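# Shut the rice cooker lid until it latches, release

## Task

Push the rice cooker's lid down until it clicks shut and stays latched, then release it so no hand is touching it.

## Robot and tools

Robot: two arms in a physics simulation, left_arm (carries a left hand) and right_arm (carries a right hand). Each hand has five fingers driven by six motors. Left base sits near (-0.019, +0.283, 0) m, right base near (+0.049, -0.278, 0) m, both facing nearly straight out. A camera stand behind the arms is fixed to the floor. Loose objects may get an occasional small shove.

Frames: the scene frame has its origin at table height between the nominal bases, +z up, +x out over the table, and left_arm on the +y side (image left/right does not match these names). Hand positions, orientations, targets and wrist-camera poses are reported in each arm's own base frame; fixed cameras and the table use the scene frame. Reported hand positions may be off by a few cm, more at long reach.

Hand point: a spot riding with the palm, 0.15 m out from the wrist mount along the fingers and 0.05 m in front of the palm. Its +z runs along straight fingers, +y out of the palm, +x across the palm away from the thumb on the right hand (toward the thumb on the left hand). Straight fingertips extend 0.06-0.07 m past it along +z, with finger centrelines 0.06 m behind it (-y). A wrist bracket on the little-finger side reaches 0.10 m across and can collide.

Row layout (used by execute_actions and move): 28 numbers, each in [-1, 1]. Left arm first: dx, dy, dz, rx, ry, rz, then little, ring, middle, index, thumb_bend, thumb_turn, force_limit, speed; then the same 14 for the right arm. The six pose numbers are offsets, not poses: they count from that arm's Hand target when the action or move begins, along that arm's base axes, with rotation about the Hand target position. Scale: 1.0 = 0.6 m for dx, dy, dz and 180 degrees for the rotation vector rx, ry, rz. All zeros for an arm re-requests its current Hand target. Orientation commands are clipped each step to within 40 degrees of the measured one.

Hand numbers are absolute targets: fingers +1 straight, -1 curled; thumb_bend +1 straight, -1 bent; thumb_turn +1 beside the palm, -1 opposite the fingers. force_limit maps -1..+1 to about 0..10 N at the fingertip (0..15 N for the two thumb motors). speed rises from near zero at -1 to full at +0.48 and stays full above. There is no 'no change' value: to keep a hand unchanged, resend the eight numbers from its last executed row; if none has run yet, send its hand_measured six values plus hand_force_limit and hand_speed. A motor only starts when its target changes by 0.002 or more. Use speed -0.94 or lower for gentle closing.

execute_actions(actions, cameras): actions is a list of actions; each action is a table of up to 15 rows, one per 1/30 s step, and a short table repeats its final row to fill 15 steps. Every row in an action counts from the same start pose. Images return only when actions is empty or cameras lists names ("all" for all, [] none).

move(target, speed, blend, blocking, cameras): target is one 28-number row or a list of up to 15 rows, every row an offset from the same starting Hand targets. speed in m/s, 0.002 to 4.3, default 0.25 (turns up to twice that in rad/s); one value or one per target. blend in metres rounds corners in a list; 0 stops at each. Paths are straight, end together, last 0.5 to 10 s, and do not avoid obstacles. Faster moves lag and hit harder; aiming beyond a contact presses harder. Avoid paths passing near an arm's own base. blocking=false returns after about 0.5 s while the move continues. The result adds a move: line (done, off_target, moving, held, fault) and limits (paced = clipped pose, held = steps withheld).

wait(seconds 0-10, cameras) lets time pass holding commands. stop(cameras) brakes a running move. zoom_image(camera, region [x0,y0,x1,y1] in pixels, max 504x504) enlarges part of the latest image from cam_high, cam_low, cam_left_wrist or cam_right_wrist. show_instructions shows the reference pages. finished_scene(scene=1) ends the scene permanently.

Results: end_effector_position (m) and end_effector_quat_wxyz per arm in its base frame; Hand target (the commanded pose after clipping, base for next offsets); joint positions, velocities and torques (torques include gravity and have offsets; numbers 3 and 4 wrap at ±28 N m); hand_measured, hand_stopped_by (moving, target, force, stalled, fault), hand_load_n (positive = finger pushed open; a dropped grip shows load near 0); motor temperatures; step readings for action calls. Arms commonly rest 1-3 cm (sometimes 5 cm) below commands without any contact; resend the missing offset if needed. Joint ranges in rad: waist ±2.880, shoulder 0 to 3.142, elbow 0 to 3.019, wrist pitch -1.693 to 1.571, wrist yaw ±1.571, wrist roll ±2.094.

Cameras: cam_high and cam_low fixed, plus one fisheye per wrist, all 672x504; calibration given is approximate.

Avoid: slamming the lid or striking fixed or heavy objects; letting anything fall or leave the table; hitting or pinching between the two arms (can fail the scene); excessive finger force; arms stopping. Holding loads or straining toward unreachable poses heats motors; at 100 °C that arm goes limp for 30-60 s. An arm blocked by contact keeps pushing until commanded back past its hand point, so retract after the latch engages, then release.

Each tool is called after "Request:" as name(argument=value, ...) on one line, values as JSON.

Reference images:

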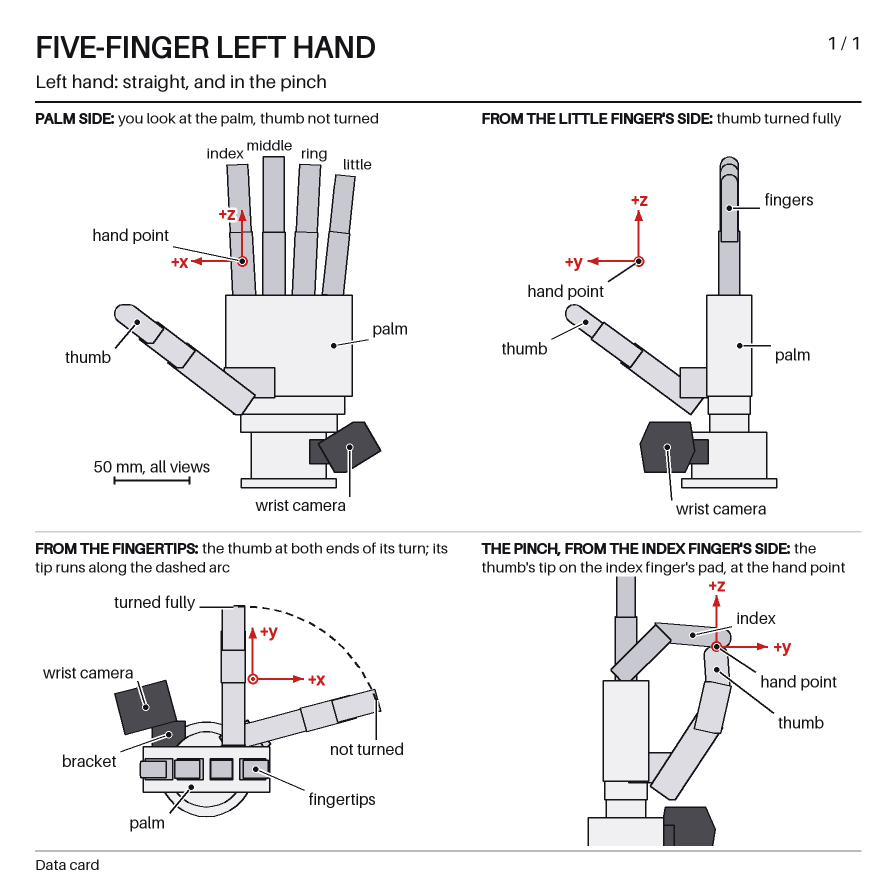

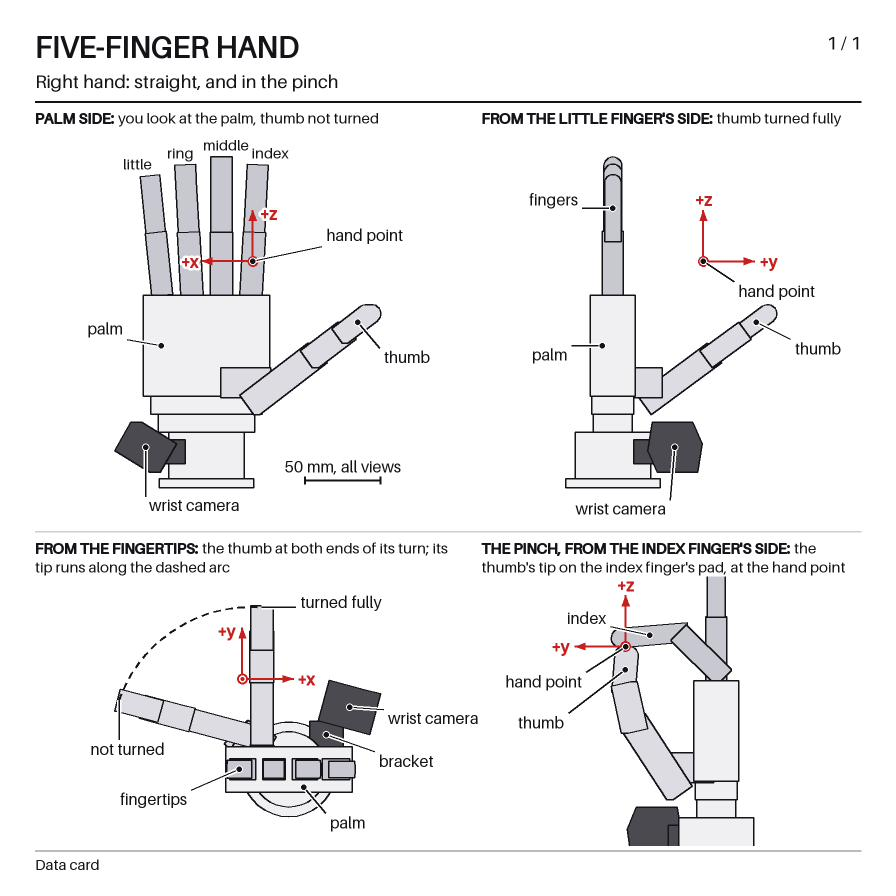

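## Session

Request:
execute_actions(actions=[])

Scene clock: 0.00 s.
left_arm: end_effector_position=(+0.6212, -0.3713, +0.3147) hand_measured=(+1.000, +1.000, +1.000, +1.000, +1.000, +1.000) hand_load_n=(+0.0, +0.0, +0.0, +0.0, +0.0, +0.5) hand_stopped_by=(target, target, target, target, target, target) hand_force_limit=0.00 hand_speed=-0.80 end_effector_quat_wxyz=(-0.521, +0.645, -0.430, +0.356) | right_arm: end_effector_position=(+0.4136, -0.2997, +0.3753) hand_measured=(+1.000, +1.000, +1.000, +1.000, +1.000, +1.000) hand_load_n=(+0.0, +0.0, +0.0, +0.0, +0.0, +0.0) hand_stopped_by=(target, target, target, target, target, target) hand_force_limit=0.00 hand_speed=-0.80 end_effector_quat_wxyz=(+0.313, -0.383, +0.749, -0.442)
Joint positions: left_arm=[-0.743 1.755 1.636 -0.331 -1.084 -0.415] | right_arm=[-0.791 1.131 1.225 -0.539 -0.28 0.011]
Joint velocities: within noise
Joint torques (N m): no reading
Motor temperatures (°C): left_arm=[28 28 27 25 25 26] | right_arm=[32 26 22 25 23 24]
Heat: left arm: hottest waist 28 °C; right arm: hottest waist 32 °C.
Hand target: left_arm +0.6253, -0.3743, +0.3385; -0.519, +0.649, -0.412, +0.375 | right_arm +0.4177, -0.3021, +0.3985; +0.322, -0.380, +0.736, -0.459

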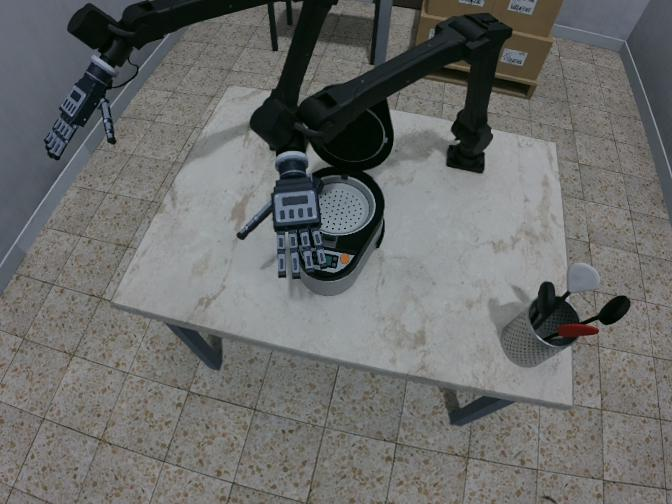

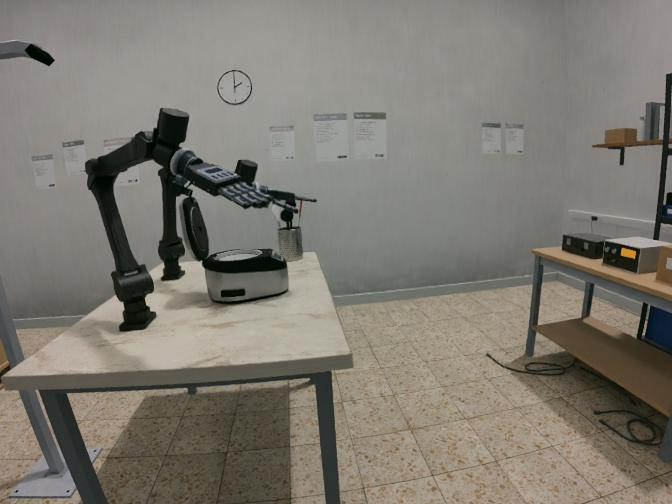

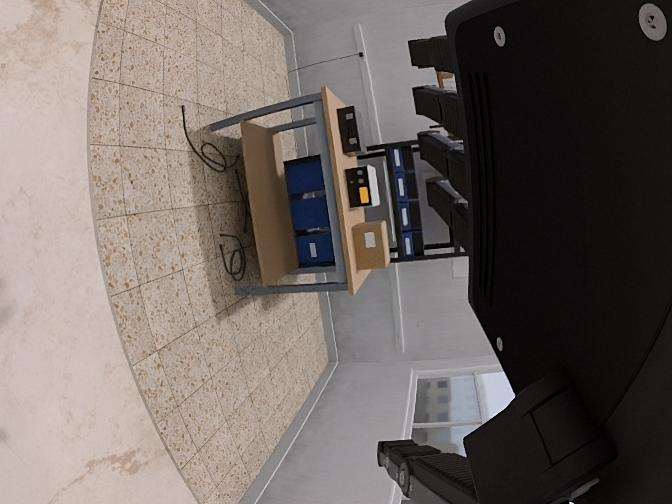

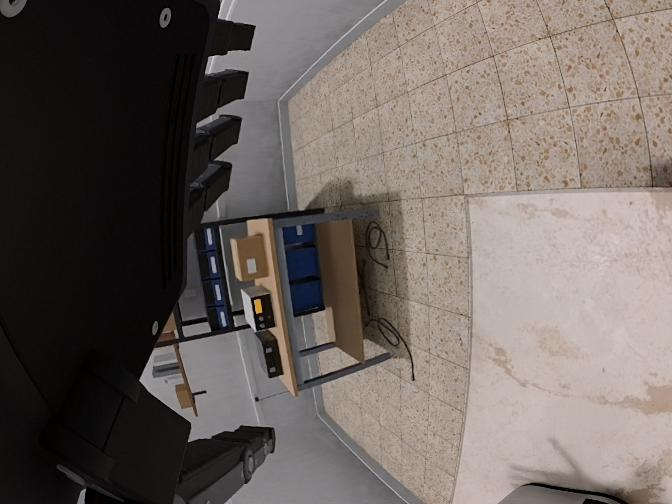

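Request:
zoom_image(camera="cam_high", region=[220, 60, 500, 320])

Request:
zoom_image(camera="cam_low", region=[80, 100, 340, 340])

Scaled by 1.800 from the camera's 672x504 image, which has a finer 960x720 frame.

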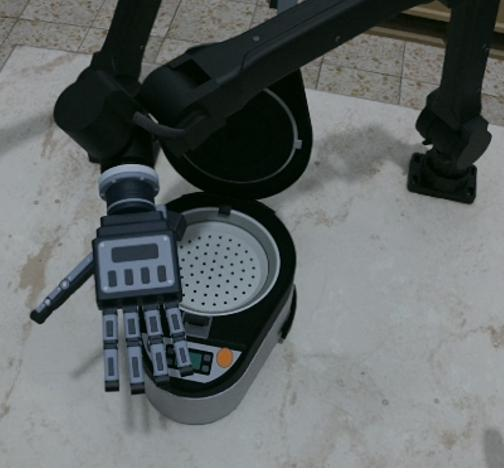

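Scaled by 1.938 from the camera's 672x504 image, which has a finer 960x720 frame.

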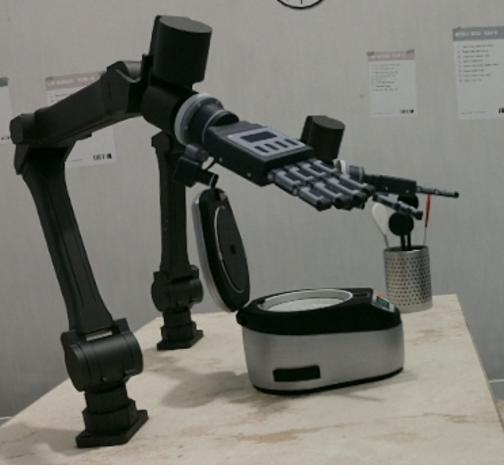

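Request:
move(target=[-0.1, 0.05, 0.2, 0.227, 0.0915, -0.0505, -1, -1, -1, -1, 1, -1, 0, 0, 0, 0, 0, 0, 0, 0, 1, 1, 1, 1, 1, 1, 0, -0.8], cameras=["cam_high", "cam_low"])

Scene clock: 8.33 s.
left_arm: end_effector_position=(+0.5686, -0.3419, +0.4247) hand_measured=(-1.000, -1.000, -1.000, -1.000, +1.000, -1.000) hand_load_n=(+0.0, +0.0, +0.0, +0.0, +0.0, +0.0) hand_stopped_by=(target, target, target, target, target, target) hand_force_limit=0.00 hand_speed=0.00 end_effector_quat_wxyz=(+0.612, -0.437, +0.645, -0.137) | right_arm: end_effector_position=(+0.4136, -0.2997, +0.3753) hand_measured=(+1.000, +1.000, +1.000, +1.000, +1.000, +1.000) hand_load_n=(+0.0, -0.5, +0.0, +0.0, +0.0, -0.5) hand_stopped_by=(target, target, target, target, target, target) hand_force_limit=0.00 hand_speed=-0.80 end_effector_quat_wxyz=(+0.313, -0.383, +0.749, -0.442)
Joint positions: left_arm=[-0.799 1.739 1.933 -0.711 -1.123 0.281] | right_arm=[-0.791 1.131 1.225 -0.539 -0.28 0.011]
Joint torques (N m): left_arm=[-0.32 -17.08 12.53 1.14 -0.52 0.05] | right_arm=[1.03 -9.88 12.26 1.7 -0.13 -0.02]
Heat: left arm: hottest elbow 31 °C; right arm: hottest waist 32 °C.
Hand target: left_arm +0.5653, -0.3442, +0.4584; +0.618, -0.440, +0.633, -0.152 | right_arm +0.4177, -0.3021, +0.3985; +0.322, -0.380, +0.736, -0.459
Off the commanded pose: left_arm 0.034 m, 2 deg | right_arm 0.024 m, 3 deg.
move: off_target (left_arm, right_arm)
Images, in order (width x height): cam_high 672x504, cam_low 672x504.

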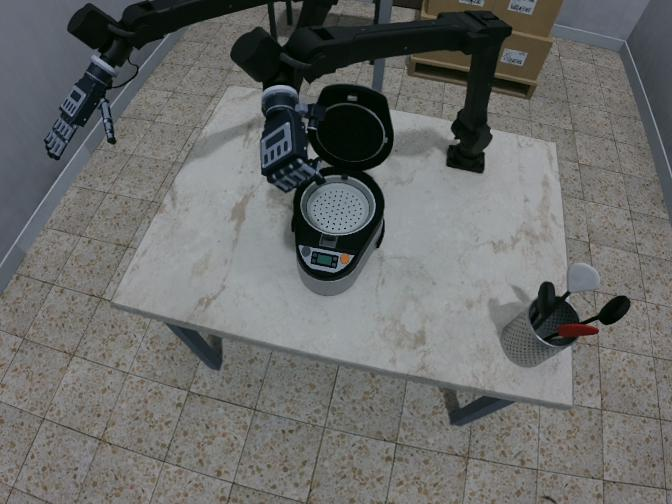

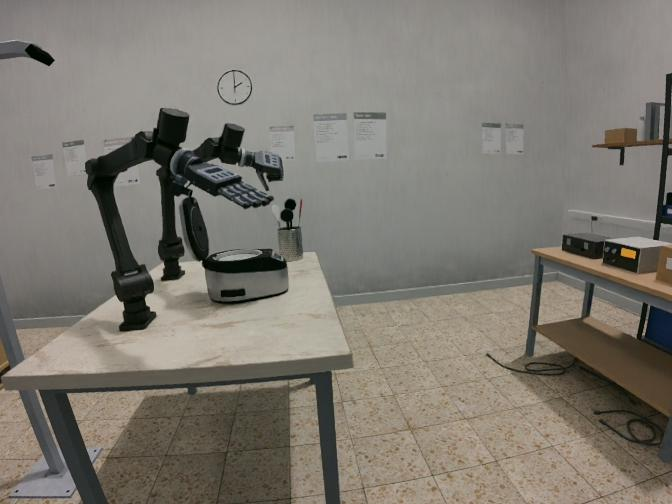

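Request:
move(target=[-0.342, 0.24, 0.05, -0.192, 0.326, -0.011, -1, -1, -1, -1, 1, -1, 0, 0, 0, 0, 0, 0, 0, 0, 1, 1, 1, 1, 1, 1, 0, -0.8], cameras=["cam_high", "cam_low"], speed=0.4)

Scene clock: 13.23 s.
left_arm: end_effector_position=(+0.3607, -0.2011, +0.4871) hand_measured=(-1.000, -1.000, -1.000, -1.000, +1.000, -1.000) hand_load_n=(+0.0, +0.0, +0.0, +0.0, +0.0, +0.0) hand_stopped_by=(target, target, target, target, target, target) hand_force_limit=0.00 hand_speed=0.00 end_effector_quat_wxyz=(+0.128, -0.594, +0.762, -0.222) | right_arm: end_effector_position=(+0.4136, -0.2997, +0.3753) hand_measured=(+1.000, +1.000, +1.000, +1.000, +1.000, +1.000) hand_load_n=(+0.0, +0.0, +0.0, +0.0, +0.0, +0.0) hand_stopped_by=(target, target, target, target, target, target) hand_force_limit=0.00 hand_speed=-0.80 end_effector_quat_wxyz=(+0.313, -0.383, +0.749, -0.442)
Joint positions: left_arm=[-0.417 1.393 2.047 -1.706 -0.015 -0.167] | right_arm=[-0.791 1.131 1.225 -0.539 -0.28 0.011]
Joint torques (N m): left_arm=[0.38 -9.05 7.36 1.01 0.09 -0.01] | right_arm=[1.08 -9.76 12.26 1.74 -0.11 -0.03]
Motor temperatures (°C): left_arm=[28 29 33 25 25 26] | right_arm=[32 26 24 25 23 24]
Heat: left arm: hottest elbow 33 °C; right arm: hottest waist 32 °C.
Hand target: left_arm +0.3601, -0.2001, +0.4885; +0.079, -0.603, +0.787, -0.104 | right_arm +0.4177, -0.3021, +0.3985; +0.322, -0.380, +0.736, -0.459
Off the commanded pose: left_arm 0.002 m, 15 deg | right_arm 0.024 m, 3 deg.
joint sent to its limit (left arm) — joint 4 (wrist pitch), lower limit. The joint targets are off in orientation, not in position.
move: off_target (left_arm, right_arm)
Images, in order (width x height): cam_high 672x504, cam_low 672x504.

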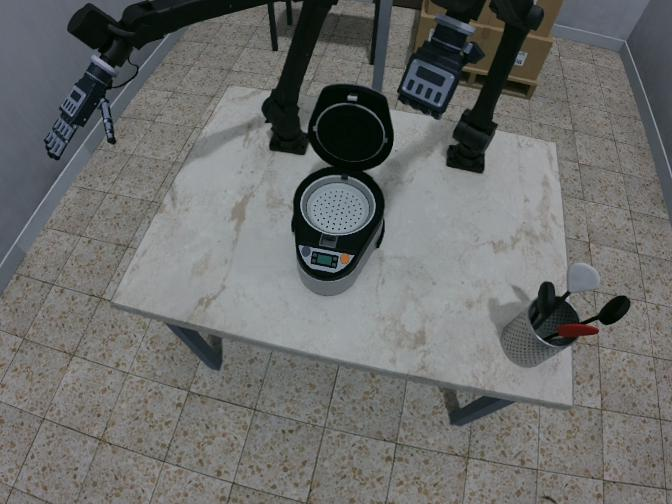

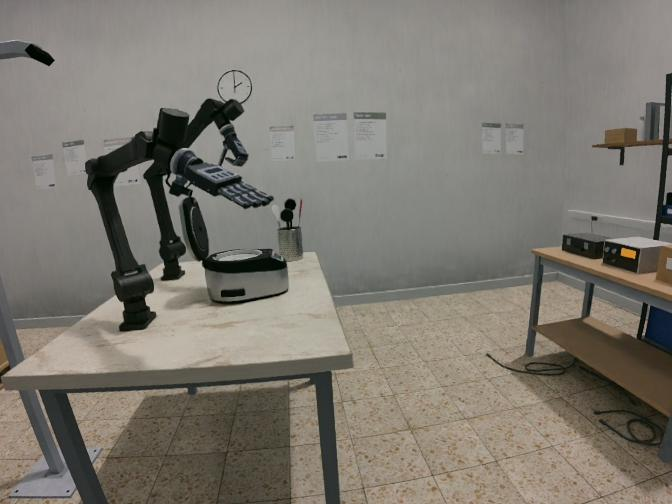

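Request:
move(target=[-0.483, -0.083, -0.081, 0, 0, 0, -1, -1, -1, -1, 1, -1, 0, 0, 0, 0, 0, 0, 0, 0, 1, 1, 1, 1, 1, 1, 0, -0.8], cameras=["cam_high", "cam_low"], speed=0.3)

Scene clock: 17.00 s.
left_arm: end_effector_position=(+0.0706, -0.2512, +0.4371) hand_measured=(-1.000, -1.000, -1.000, -1.000, +1.000, -1.000) hand_load_n=(+0.0, +0.0, +0.0, +0.0, +0.0, +0.0) hand_stopped_by=(target, target, target, target, target, target) hand_force_limit=0.00 hand_speed=0.00 end_effector_quat_wxyz=(+0.019, -0.566, +0.787, -0.247) | right_arm: end_effector_position=(+0.4136, -0.2997, +0.3753) hand_measured=(+1.000, +1.000, +1.000, +1.000, +1.000, +1.000) hand_load_n=(+0.0, +0.0, +0.0, +0.0, +0.0, -0.5) hand_stopped_by=(target, target, target, target, target, target) hand_force_limit=0.00 hand_speed=-0.80 end_effector_quat_wxyz=(+0.313, -0.383, +0.749, -0.442)
Joint positions: left_arm=[-1.148 0.893 1.513 -1.707 -0.132 -0.791] | right_arm=[-0.791 1.131 1.225 -0.539 -0.28 0.011]
Joint torques (N m): left_arm=[0.56 -2.26 7.28 1.02 0.05 -0.3] | right_arm=[0.85 -9.76 12.23 1.81 -0.11 -0.03]
Heat: left arm: hottest elbow 33 °C; right arm: hottest waist 32 °C.
Hand target: left_arm +0.0703, -0.2500, +0.4398; +0.079, -0.603, +0.787, -0.104 | right_arm +0.4177, -0.3021, +0.3985; +0.322, -0.380, +0.736, -0.459
Off the commanded pose: left_arm 0.003 m, 18 deg | right_arm 0.024 m, 3 deg.
joint sent to its limit (left arm) — joint 4 (wrist pitch), lower limit. The joint targets are off in orientation, not in position.
move: off_target (left_arm, right_arm)
Images, in order (width x height): cam_high 672x504, cam_low 672x504.

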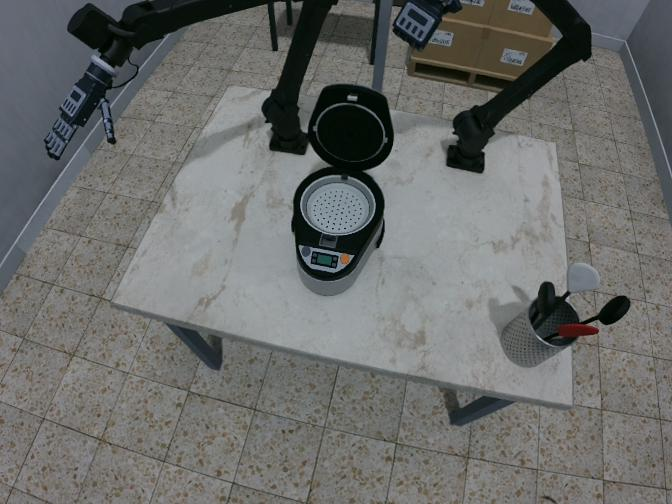

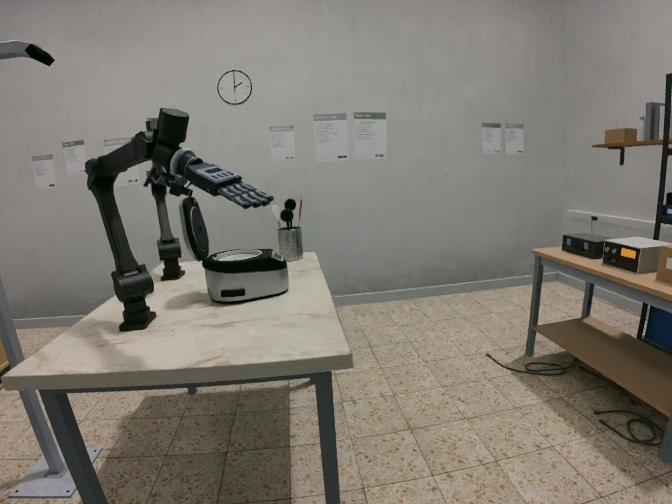

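Request:
move(target=[0, -0.117, -0.233, 0, 0, 0, -1, -1, -1, -1, 1, -1, 0, 0, 0, 0, 0, 0, 0, 0, 1, 1, 1, 1, 1, 1, 0, -0.8], cameras=["cam_high", "cam_low", "cam_left_wrist"], speed=0.25)

Scene clock: 18.97 s.
left_arm: end_effector_position=(+0.0694, -0.3141, +0.2917) hand_measured=(-1.000, -1.000, -1.000, -1.000, +1.000, -1.000) hand_load_n=(+0.0, +0.0, +0.0, +0.0, +0.0, +0.0) hand_stopped_by=(target, target, target, target, target, target) hand_force_limit=0.00 hand_speed=0.00 end_effector_quat_wxyz=(+0.083, -0.602, +0.790, -0.083) | right_arm: end_effector_position=(+0.4136, -0.2997, +0.3753) hand_measured=(+1.000, +1.000, +1.000, +1.000, +1.000, +1.000) hand_load_n=(+0.0, +0.0, -0.5, +0.0, +0.0, +0.0) hand_stopped_by=(target, target, target, target, target, target) hand_force_limit=0.00 hand_speed=-0.80 end_effector_quat_wxyz=(+0.313, -0.383, +0.749, -0.442)
Joint positions: left_arm=[-1.275 1.135 1.31 -1.646 -0.213 -0.997] | right_arm=[-0.791 1.131 1.225 -0.539 -0.28 0.011]
Joint torques (N m): left_arm=[-0.62 -7 8.72 1.17 -0.25 -0.28] | right_arm=[0.97 -9.82 12.26 1.8 -0.11 -0.03]
Heat: left arm: hottest elbow 33 °C; right arm: hottest waist 32 °C.
Hand target: left_arm +0.0703, -0.3202, +0.3002; +0.079, -0.603, +0.787, -0.104 | right_arm +0.4177, -0.3021, +0.3985; +0.322, -0.380, +0.736, -0.459
Off the commanded pose: left_arm 0.010 m, 2 deg | right_arm 0.024 m, 3 deg.
move: off_target (right_arm)
camera_calibration:
cam_left_wrist: T_world_to_cam=[[0.853849, -0.462937, 0.237975, -0.281347], [-0.520496, -0.76388, 0.381537, -0.308875], [0.00515669, -0.44964, -0.893195, 0.234619], [0, 0, 0, 1]] pos_world=[0.0782494, -0.260695, 0.394362]
Images, in order (width x height): cam_high 672x504, cam_low 672x504, cam_left_wrist 672x504.

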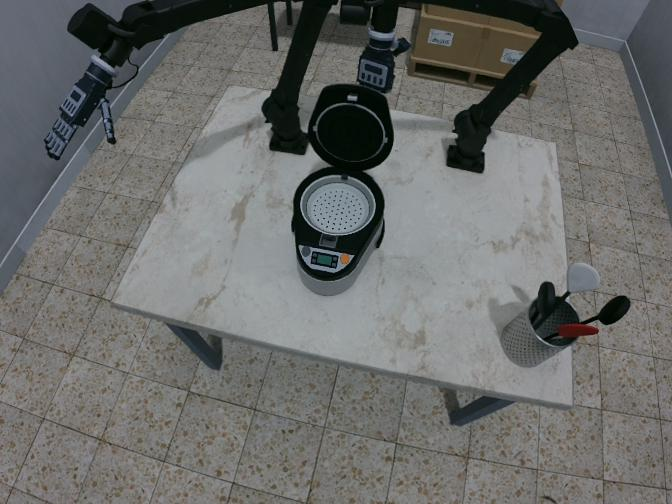

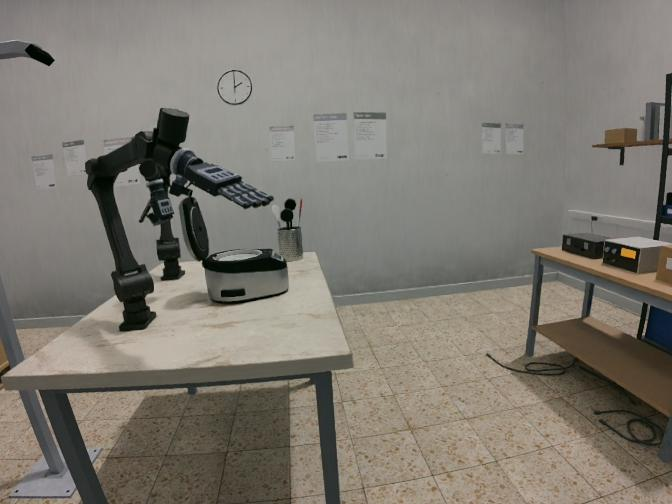

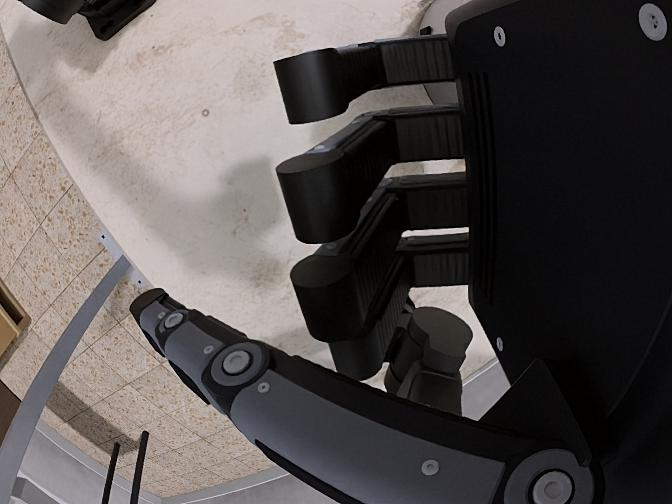

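Request:
zoom_image(camera="cam_low", region=[100, 130, 280, 310])

Request:
zoom_image(camera="cam_high", region=[260, 0, 460, 200])

Scaled by 2.800 from the camera's 672x504 image, which has a finer 960x720 frame.

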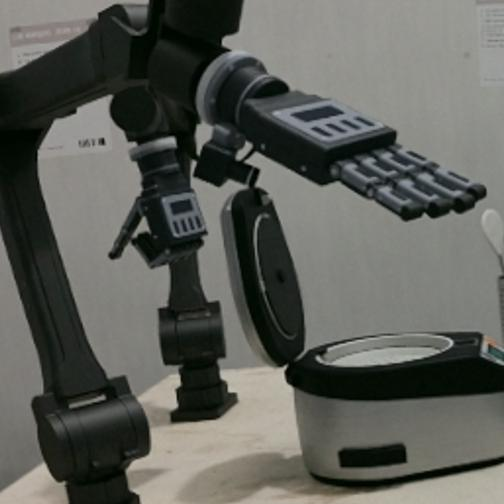

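Scaled by 2.520 from the camera's 672x504 image, which has a finer 960x720 frame.

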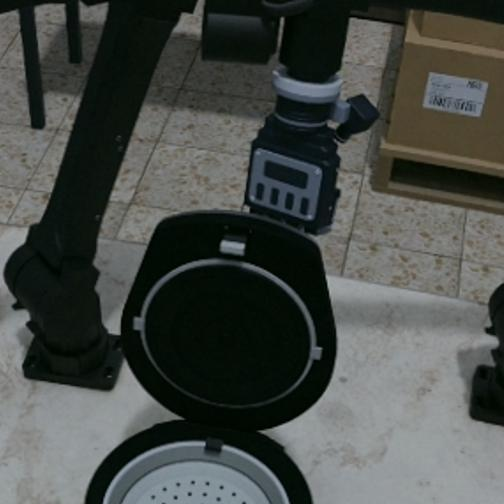

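Request:
move(target=[0.18, 0, 0.015, 0, 0, 0, -1, -1, -1, -1, 1, -1, 0, 0, 0, 0, 0, 0, 0, 0, 1, 1, 1, 1, 1, 1, 0, -0.8], cameras=["cam_high", "cam_low"], speed=0.1)

Scene clock: 21.97 s.
left_arm: end_effector_position=(+0.1625, -0.3056, +0.2932) hand_measured=(-1.000, -1.000, -1.000, -1.000, +1.000, -1.000) hand_load_n=(+0.0, +0.0, +0.0, +0.0, +0.0, +0.0) hand_stopped_by=(target, target, target, target, target, target) hand_force_limit=0.00 hand_speed=0.00 end_effector_quat_wxyz=(+0.078, -0.610, +0.785, -0.074) | right_arm: end_effector_position=(+0.4136, -0.2997, +0.3753) hand_measured=(+1.000, +1.000, +1.000, +1.000, +1.000, +1.000) hand_load_n=(+0.0, +0.0, +0.0, +0.0, +0.0, -0.5) hand_stopped_by=(target, target, target, target, target, target) hand_force_limit=0.00 hand_speed=-0.80 end_effector_quat_wxyz=(+0.313, -0.383, +0.749, -0.442)
Joint positions: left_arm=[-0.994 1.217 1.377 -1.595 -0.167 -0.733] | right_arm=[-0.791 1.131 1.225 -0.539 -0.28 0.011]
Joint torques (N m): left_arm=[1.32 -6.12 11.63 1.62 -0.11 0.08] | right_arm=[0.79 -9.64 12.26 1.8 -0.12 -0.04]
Heat: left arm: hottest elbow 34 °C; right arm: hottest waist 32 °C.
Hand target: left_arm +0.1783, -0.3201, +0.3091; +0.079, -0.603, +0.787, -0.104 | right_arm +0.4177, -0.3021, +0.3985; +0.322, -0.380, +0.736, -0.459
Off the commanded pose: left_arm 0.027 m, 4 deg | right_arm 0.024 m, 3 deg.
move: off_target (left_arm, right_arm)
Images, in order (width x height): cam_high 672x504, cam_low 672x504.

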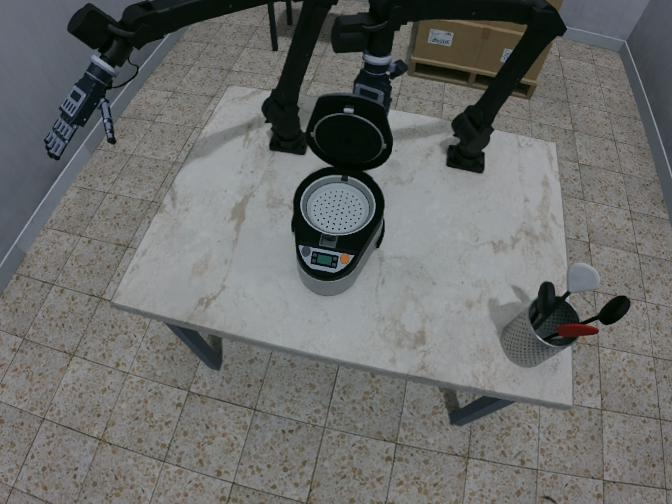

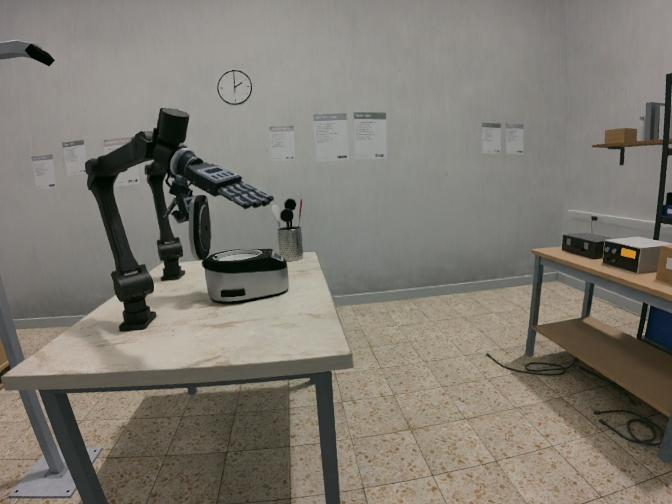

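Request:
zoom_image(camera="cam_low", region=[140, 150, 300, 310])

Scaled by 3.150 from the camera's 672x504 image, which has a finer 960x720 frame.

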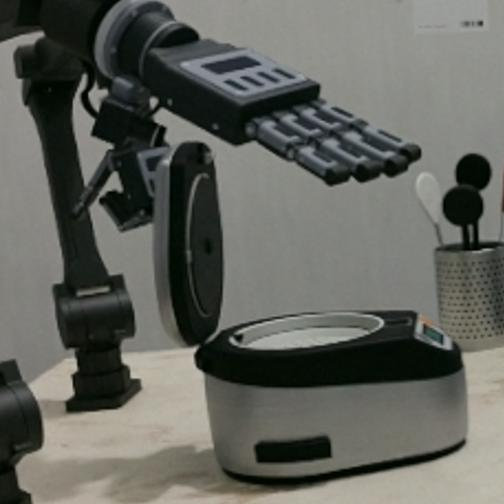

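Request:
move(target=[0.13, -0.04, 0.015, 0, 0, 0, -1, -1, -1, -1, 1, -1, 0, 0, 0, 0, 0, 0, 0, 0, 1, 1, 1, 1, 1, 1, 0, -0.8], cameras=["cam_high", "cam_low"], speed=0.1)

Request:
zoom_image(camera="cam_low", region=[140, 150, 300, 310])

Scene clock: 24.50 s.
left_arm: end_effector_position=(+0.2396, -0.3333, +0.3016) hand_measured=(-1.000, -1.000, -1.000, -1.000, +1.000, -1.000) hand_load_n=(+0.0, +0.0, +0.0, +0.0, +0.0, +0.0) hand_stopped_by=(target, target, target, target, target, target) hand_force_limit=0.00 hand_speed=0.00 end_effector_quat_wxyz=(+0.075, -0.608, +0.787, -0.074) | right_arm: end_effector_position=(+0.4136, -0.2997, +0.3753) hand_measured=(+1.000, +1.000, +1.000, +1.000, +1.000, +1.000) hand_load_n=(+0.0, +0.0, -0.5, +0.0, +0.0, +0.0) hand_stopped_by=(target, target, target, target, target, target) hand_force_limit=0.00 hand_speed=-0.80 end_effector_quat_wxyz=(+0.313, -0.383, +0.749, -0.442)
Joint positions: left_arm=[-0.87 1.393 1.557 -1.58 -0.143 -0.604] | right_arm=[-0.791 1.131 1.225 -0.539 -0.28 0.011]
Joint torques (N m): left_arm=[1.32 -9.11 11.71 1.42 -0.04 0.03] | right_arm=[0.79 -9.47 12.22 1.74 -0.11 -0.02]
Heat: left arm: hottest elbow 34 °C; right arm: hottest waist 32 °C.
Hand target: left_arm +0.2563, -0.3442, +0.3181; +0.079, -0.603, +0.787, -0.104 | right_arm +0.4177, -0.3021, +0.3985; +0.322, -0.380, +0.736, -0.459
Off the commanded pose: left_arm 0.026 m, 3 deg | right_arm 0.024 m, 3 deg.
move: off_target (left_arm, right_arm)
Images, in order (width x height): cam_high 672x504, cam_low 672x504.

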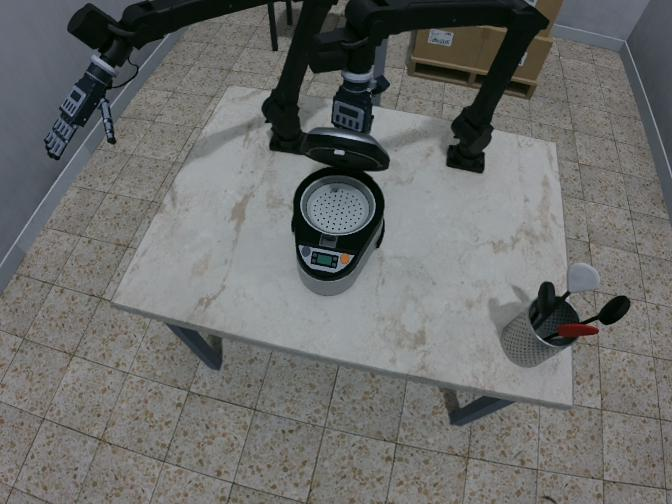

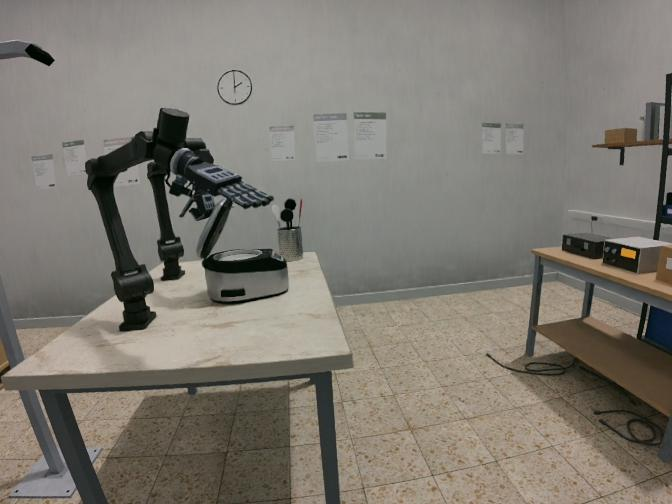

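Scaled by 3.150 from the camera's 672x504 image, which has a finer 960x720 frame.

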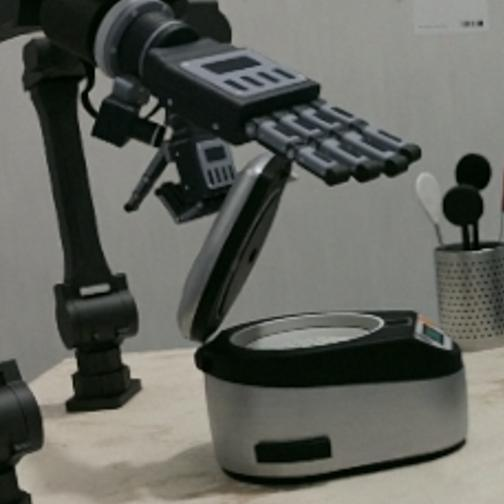

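Request:
move(target=[[0.083, -0.03, -0.01, 0, 0.03, 0, -1, -1, -1, -1, 1, -1, 0, 0, 0, 0, 0, 0, 0, 0, 1, 1, 1, 1, 1, 1, 0, -0.8], [0.16, -0.05, -0.05, 0, 0.05, 0, -1, -1, -1, -1, 1, -1, 0, 0, 0, 0, 0, 0, 0, 0, 1, 1, 1, 1, 1, 1, 0, -0.8]], cameras=["cam_high", "cam_low"], speed=0.1, blend=0.02)

Request:
zoom_image(camera="cam_low", region=[140, 150, 300, 310])

Scene clock: 26.97 s.
left_arm: end_effector_position=(+0.3411, -0.3701, +0.2719) hand_measured=(-1.000, -1.000, -1.000, -1.000, +1.000, -1.000) hand_load_n=(+0.0, +0.0, +0.0, +0.0, +0.0, +0.0) hand_stopped_by=(target, target, target, target, target, target) hand_force_limit=0.00 hand_speed=0.00 end_effector_quat_wxyz=(+0.016, -0.614, +0.788, -0.037) | right_arm: end_effector_position=(+0.4136, -0.2997, +0.3753) hand_measured=(+1.000, +1.000, +1.000, +1.000, +1.000, +1.000) hand_load_n=(+0.0, +0.0, +0.0, +0.0, +0.0, +0.0) hand_stopped_by=(target, target, target, target, target, target) hand_force_limit=0.00 hand_speed=-0.80 end_effector_quat_wxyz=(+0.313, -0.383, +0.749, -0.442)
Joint positions: left_arm=[-0.723 1.705 1.827 -1.615 -0.018 -0.475] | right_arm=[-0.791 1.131 1.225 -0.539 -0.28 0.011]
Joint torques (N m): left_arm=[1.26 -14.15 11.56 0.32 0.07 -0.01] | right_arm=[1.03 -9.7 12.31 1.78 -0.12 -0.02]
Heat: left arm: hottest elbow 35 °C; right arm: hottest waist 32 °C.
Hand target: left_arm +0.3523, -0.3741, +0.2881; +0.017, -0.609, +0.791, -0.056 | right_arm +0.4177, -0.3021, +0.3985; +0.322, -0.380, +0.736, -0.459
Off the commanded pose: left_arm 0.020 m, 2 deg | right_arm 0.024 m, 3 deg.
move: off_target (left_arm, right_arm)
Images, in order (width x height): cam_high 672x504, cam_low 672x504.

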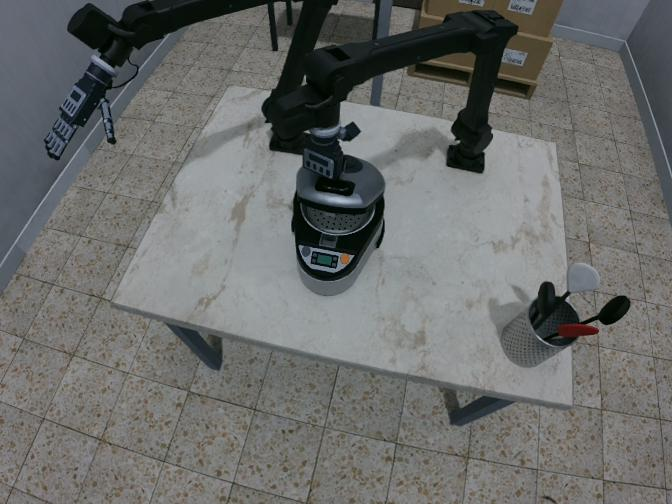

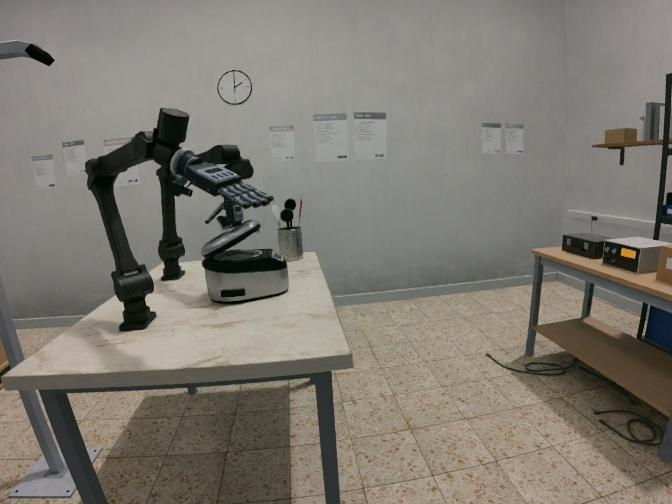

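Scaled by 3.150 from the camera's 672x504 image, which has a finer 960x720 frame.

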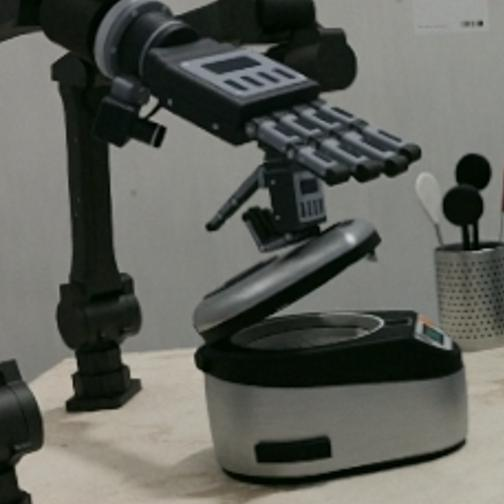

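Request:
move(target=[[0.071, 0, -0.063, 0, 0.02, 0, -1, -1, -1, -1, 1, -1, 0, 0, 0, 0, 0, 0, 0, 0, 1, 1, 1, 1, 1, 1, 0, -0.8], [0.12, 0, -0.125, 0, 0.03, 0, -1, -1, -1, -1, 1, -1, 0, 0, 0, 0, 0, 0, 0, 0, 1, 1, 1, 1, 1, 1, 0, -0.8]], cameras=["cam_high", "cam_low"], speed=0.07, blend=0.015)

Request:
zoom_image(camera="cam_low", region=[140, 150, 300, 310])

Scene clock: 29.50 s.
left_arm: end_effector_position=(+0.4030, -0.3695, +0.2232) hand_measured=(-1.000, -1.000, -1.000, -1.000, +1.000, -1.000) hand_load_n=(-1.5, +0.0, +0.0, +0.0, +0.0, +0.0) hand_stopped_by=(target, target, target, target, target, target) hand_force_limit=0.00 hand_speed=0.00 end_effector_quat_wxyz=(-0.026, -0.618, +0.786, -0.016) | right_arm: end_effector_position=(+0.4136, -0.2997, +0.3753) hand_measured=(+1.000, +1.000, +1.000, +1.000, +1.000, +1.000) hand_load_n=(+0.0, +0.0, +0.0, +0.0, +0.0, -0.5) hand_stopped_by=(target, target, target, target, target, target) hand_force_limit=0.00 hand_speed=-0.80 end_effector_quat_wxyz=(+0.313, -0.383, +0.749, -0.442)
Joint positions: left_arm=[-0.627 1.877 1.924 -1.6 0.058 -0.389] | right_arm=[-0.791 1.131 1.225 -0.539 -0.28 0.011]
Joint torques (N m): left_arm=[1.55 -13.74 10.28 1.44 0.05 0.06] | right_arm=[1.03 -9.82 12.27 1.76 -0.12 -0.03]
Heat: left arm: hottest elbow 35 °C; right arm: hottest waist 32 °C.
Hand target: left_arm +0.4244, -0.3742, +0.2132; -0.020, -0.611, +0.791, -0.028 | right_arm +0.4177, -0.3021, +0.3985; +0.322, -0.380, +0.736, -0.459
Off the commanded pose: left_arm 0.024 m, 2 deg | right_arm 0.024 m, 3 deg.
move: off_target (left_arm, right_arm)
Images, in order (width x height): cam_high 672x504, cam_low 672x504.

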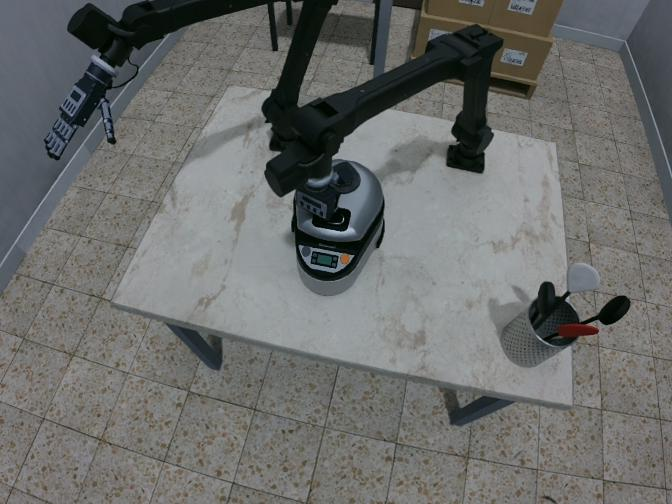

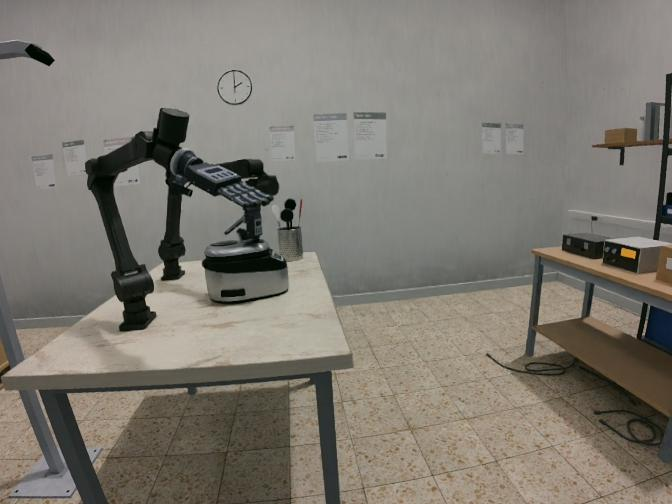

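Scaled by 3.150 from the camera's 672x504 image, which has a finer 960x720 frame.

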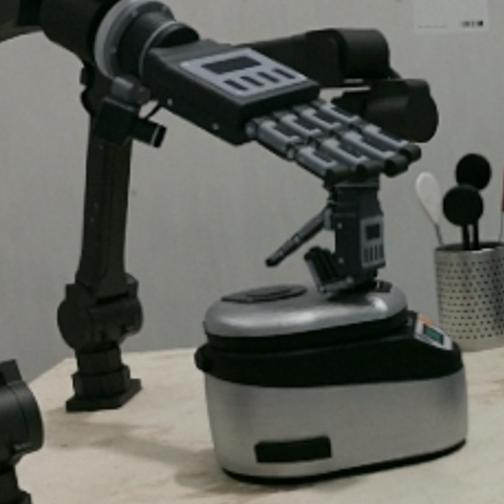

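Request:
zoom_image(camera="cam_high", region=[250, 140, 420, 310])

Request:
zoom_image(camera="cam_low", region=[195, 210, 305, 310])

Scaled by 2.965 from the camera's 672x504 image, which has a finer 960x720 frame.

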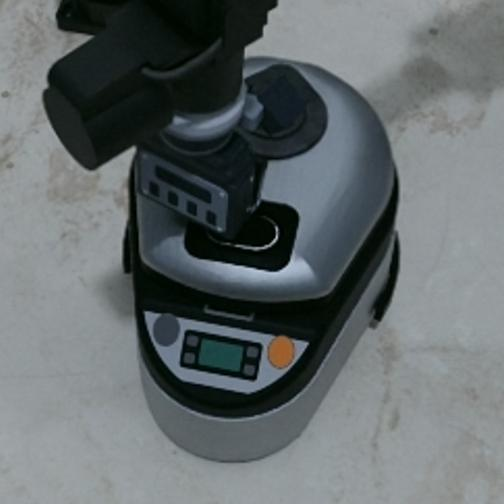

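Scaled by 4.582 from the camera's 672x504 image, which has a finer 960x720 frame.

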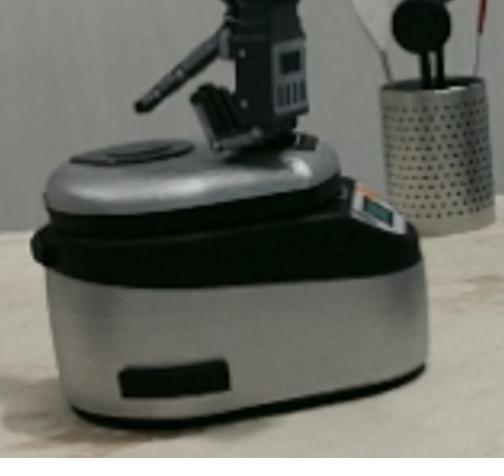

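Request:
move(target=[0, 0, -0.04, 0, 0, 0, -1, -1, -1, -1, 1, -1, 0, 0, 0, 0, 0, 0, 0, 0, 1, 1, 1, 1, 1, 1, 0, -0.8], cameras=["cam_high", "cam_low"], speed=0.05)

Request:
zoom_image(camera="cam_low", region=[195, 210, 305, 310])

Request:
zoom_image(camera="cam_high", region=[250, 140, 420, 310])

Scene clock: 33.20 s.
left_arm: end_effector_position=(+0.4132, -0.3743, +0.2173) hand_measured=(-1.000, -1.000, -1.000, -1.000, +1.000, -1.000) hand_load_n=(-1.5, -1.5, +0.0, +0.0, -0.5, +0.0) hand_stopped_by=(target, target, target, target, target, target) hand_force_limit=0.00 hand_speed=0.00 end_effector_quat_wxyz=(-0.018, -0.616, +0.787, -0.035) | right_arm: end_effector_position=(+0.4136, -0.2997, +0.3753) hand_measured=(+1.000, +1.000, +1.000, +1.000, +1.000, +1.000) hand_load_n=(+0.0, +0.0, +0.0, +0.0, +0.0, +0.0) hand_stopped_by=(target, target, target, target, target, target) hand_force_limit=0.00 hand_speed=-0.80 end_effector_quat_wxyz=(+0.313, -0.383, +0.749, -0.442)
Joint positions: left_arm=[-0.625 1.879 1.916 -1.551 0.054 -0.384] | right_arm=[-0.791 1.131 1.225 -0.539 -0.28 0.011]
Joint torques (N m): left_arm=[1.26 -14.04 6.43 1.91 0.07 0.03] | right_arm=[0.79 -9.58 12.22 1.78 -0.11 -0.02]
Heat: left arm: hottest elbow 35 °C; right arm: hottest waist 32 °C.
Hand target: left_arm +0.4242, -0.3742, +0.1890; -0.020, -0.611, +0.791, -0.027 | right_arm +0.4177, -0.3021, +0.3985; +0.322, -0.380, +0.736, -0.459
Off the commanded pose: left_arm 0.030 m, 1 deg | right_arm 0.024 m, 3 deg.
move: off_target (left_arm, right_arm)
Images, in order (width x height): cam_high 672x504, cam_low 672x504.

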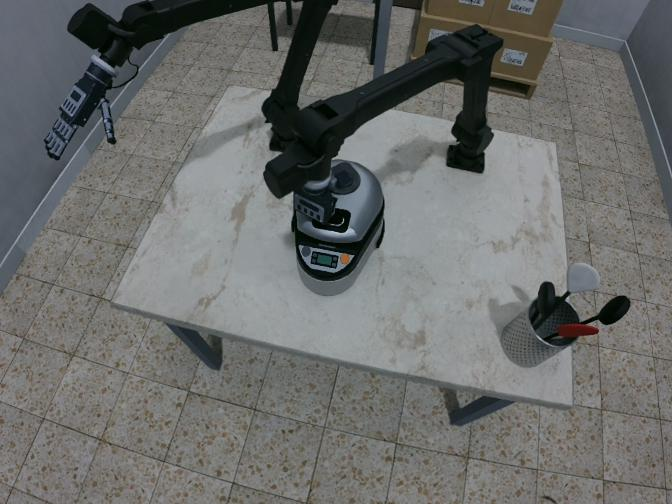

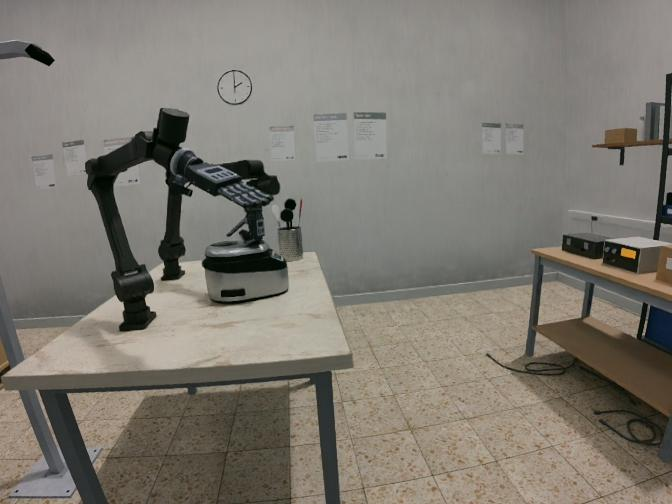

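Scaled by 4.582 from the camera's 672x504 image, which has a finer 960x720 frame.

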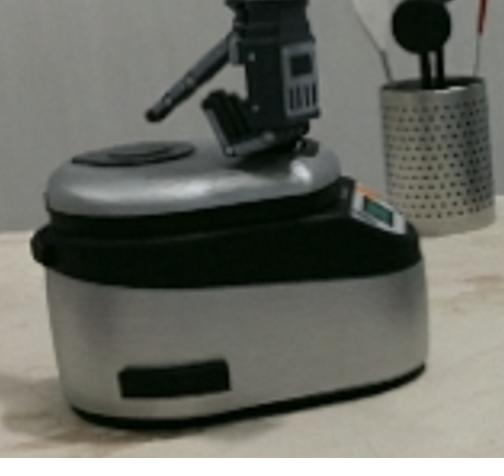

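Scaled by 2.965 from the camera's 672x504 image, which has a finer 960x720 frame.

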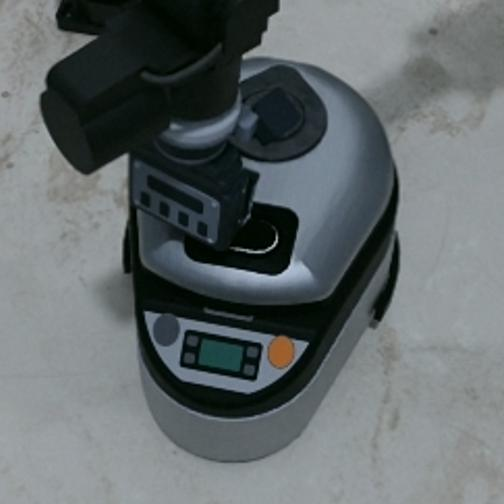

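Request:
zoom_image(camera="cam_high", region=[295, 190, 375, 260])

Scaled by 6.300 from the camera's 672x504 image, which has a finer 960x720 frame.

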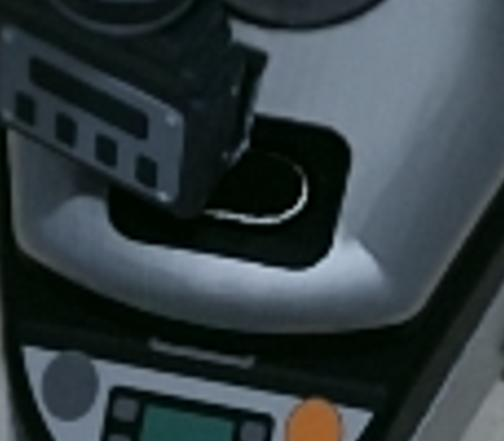

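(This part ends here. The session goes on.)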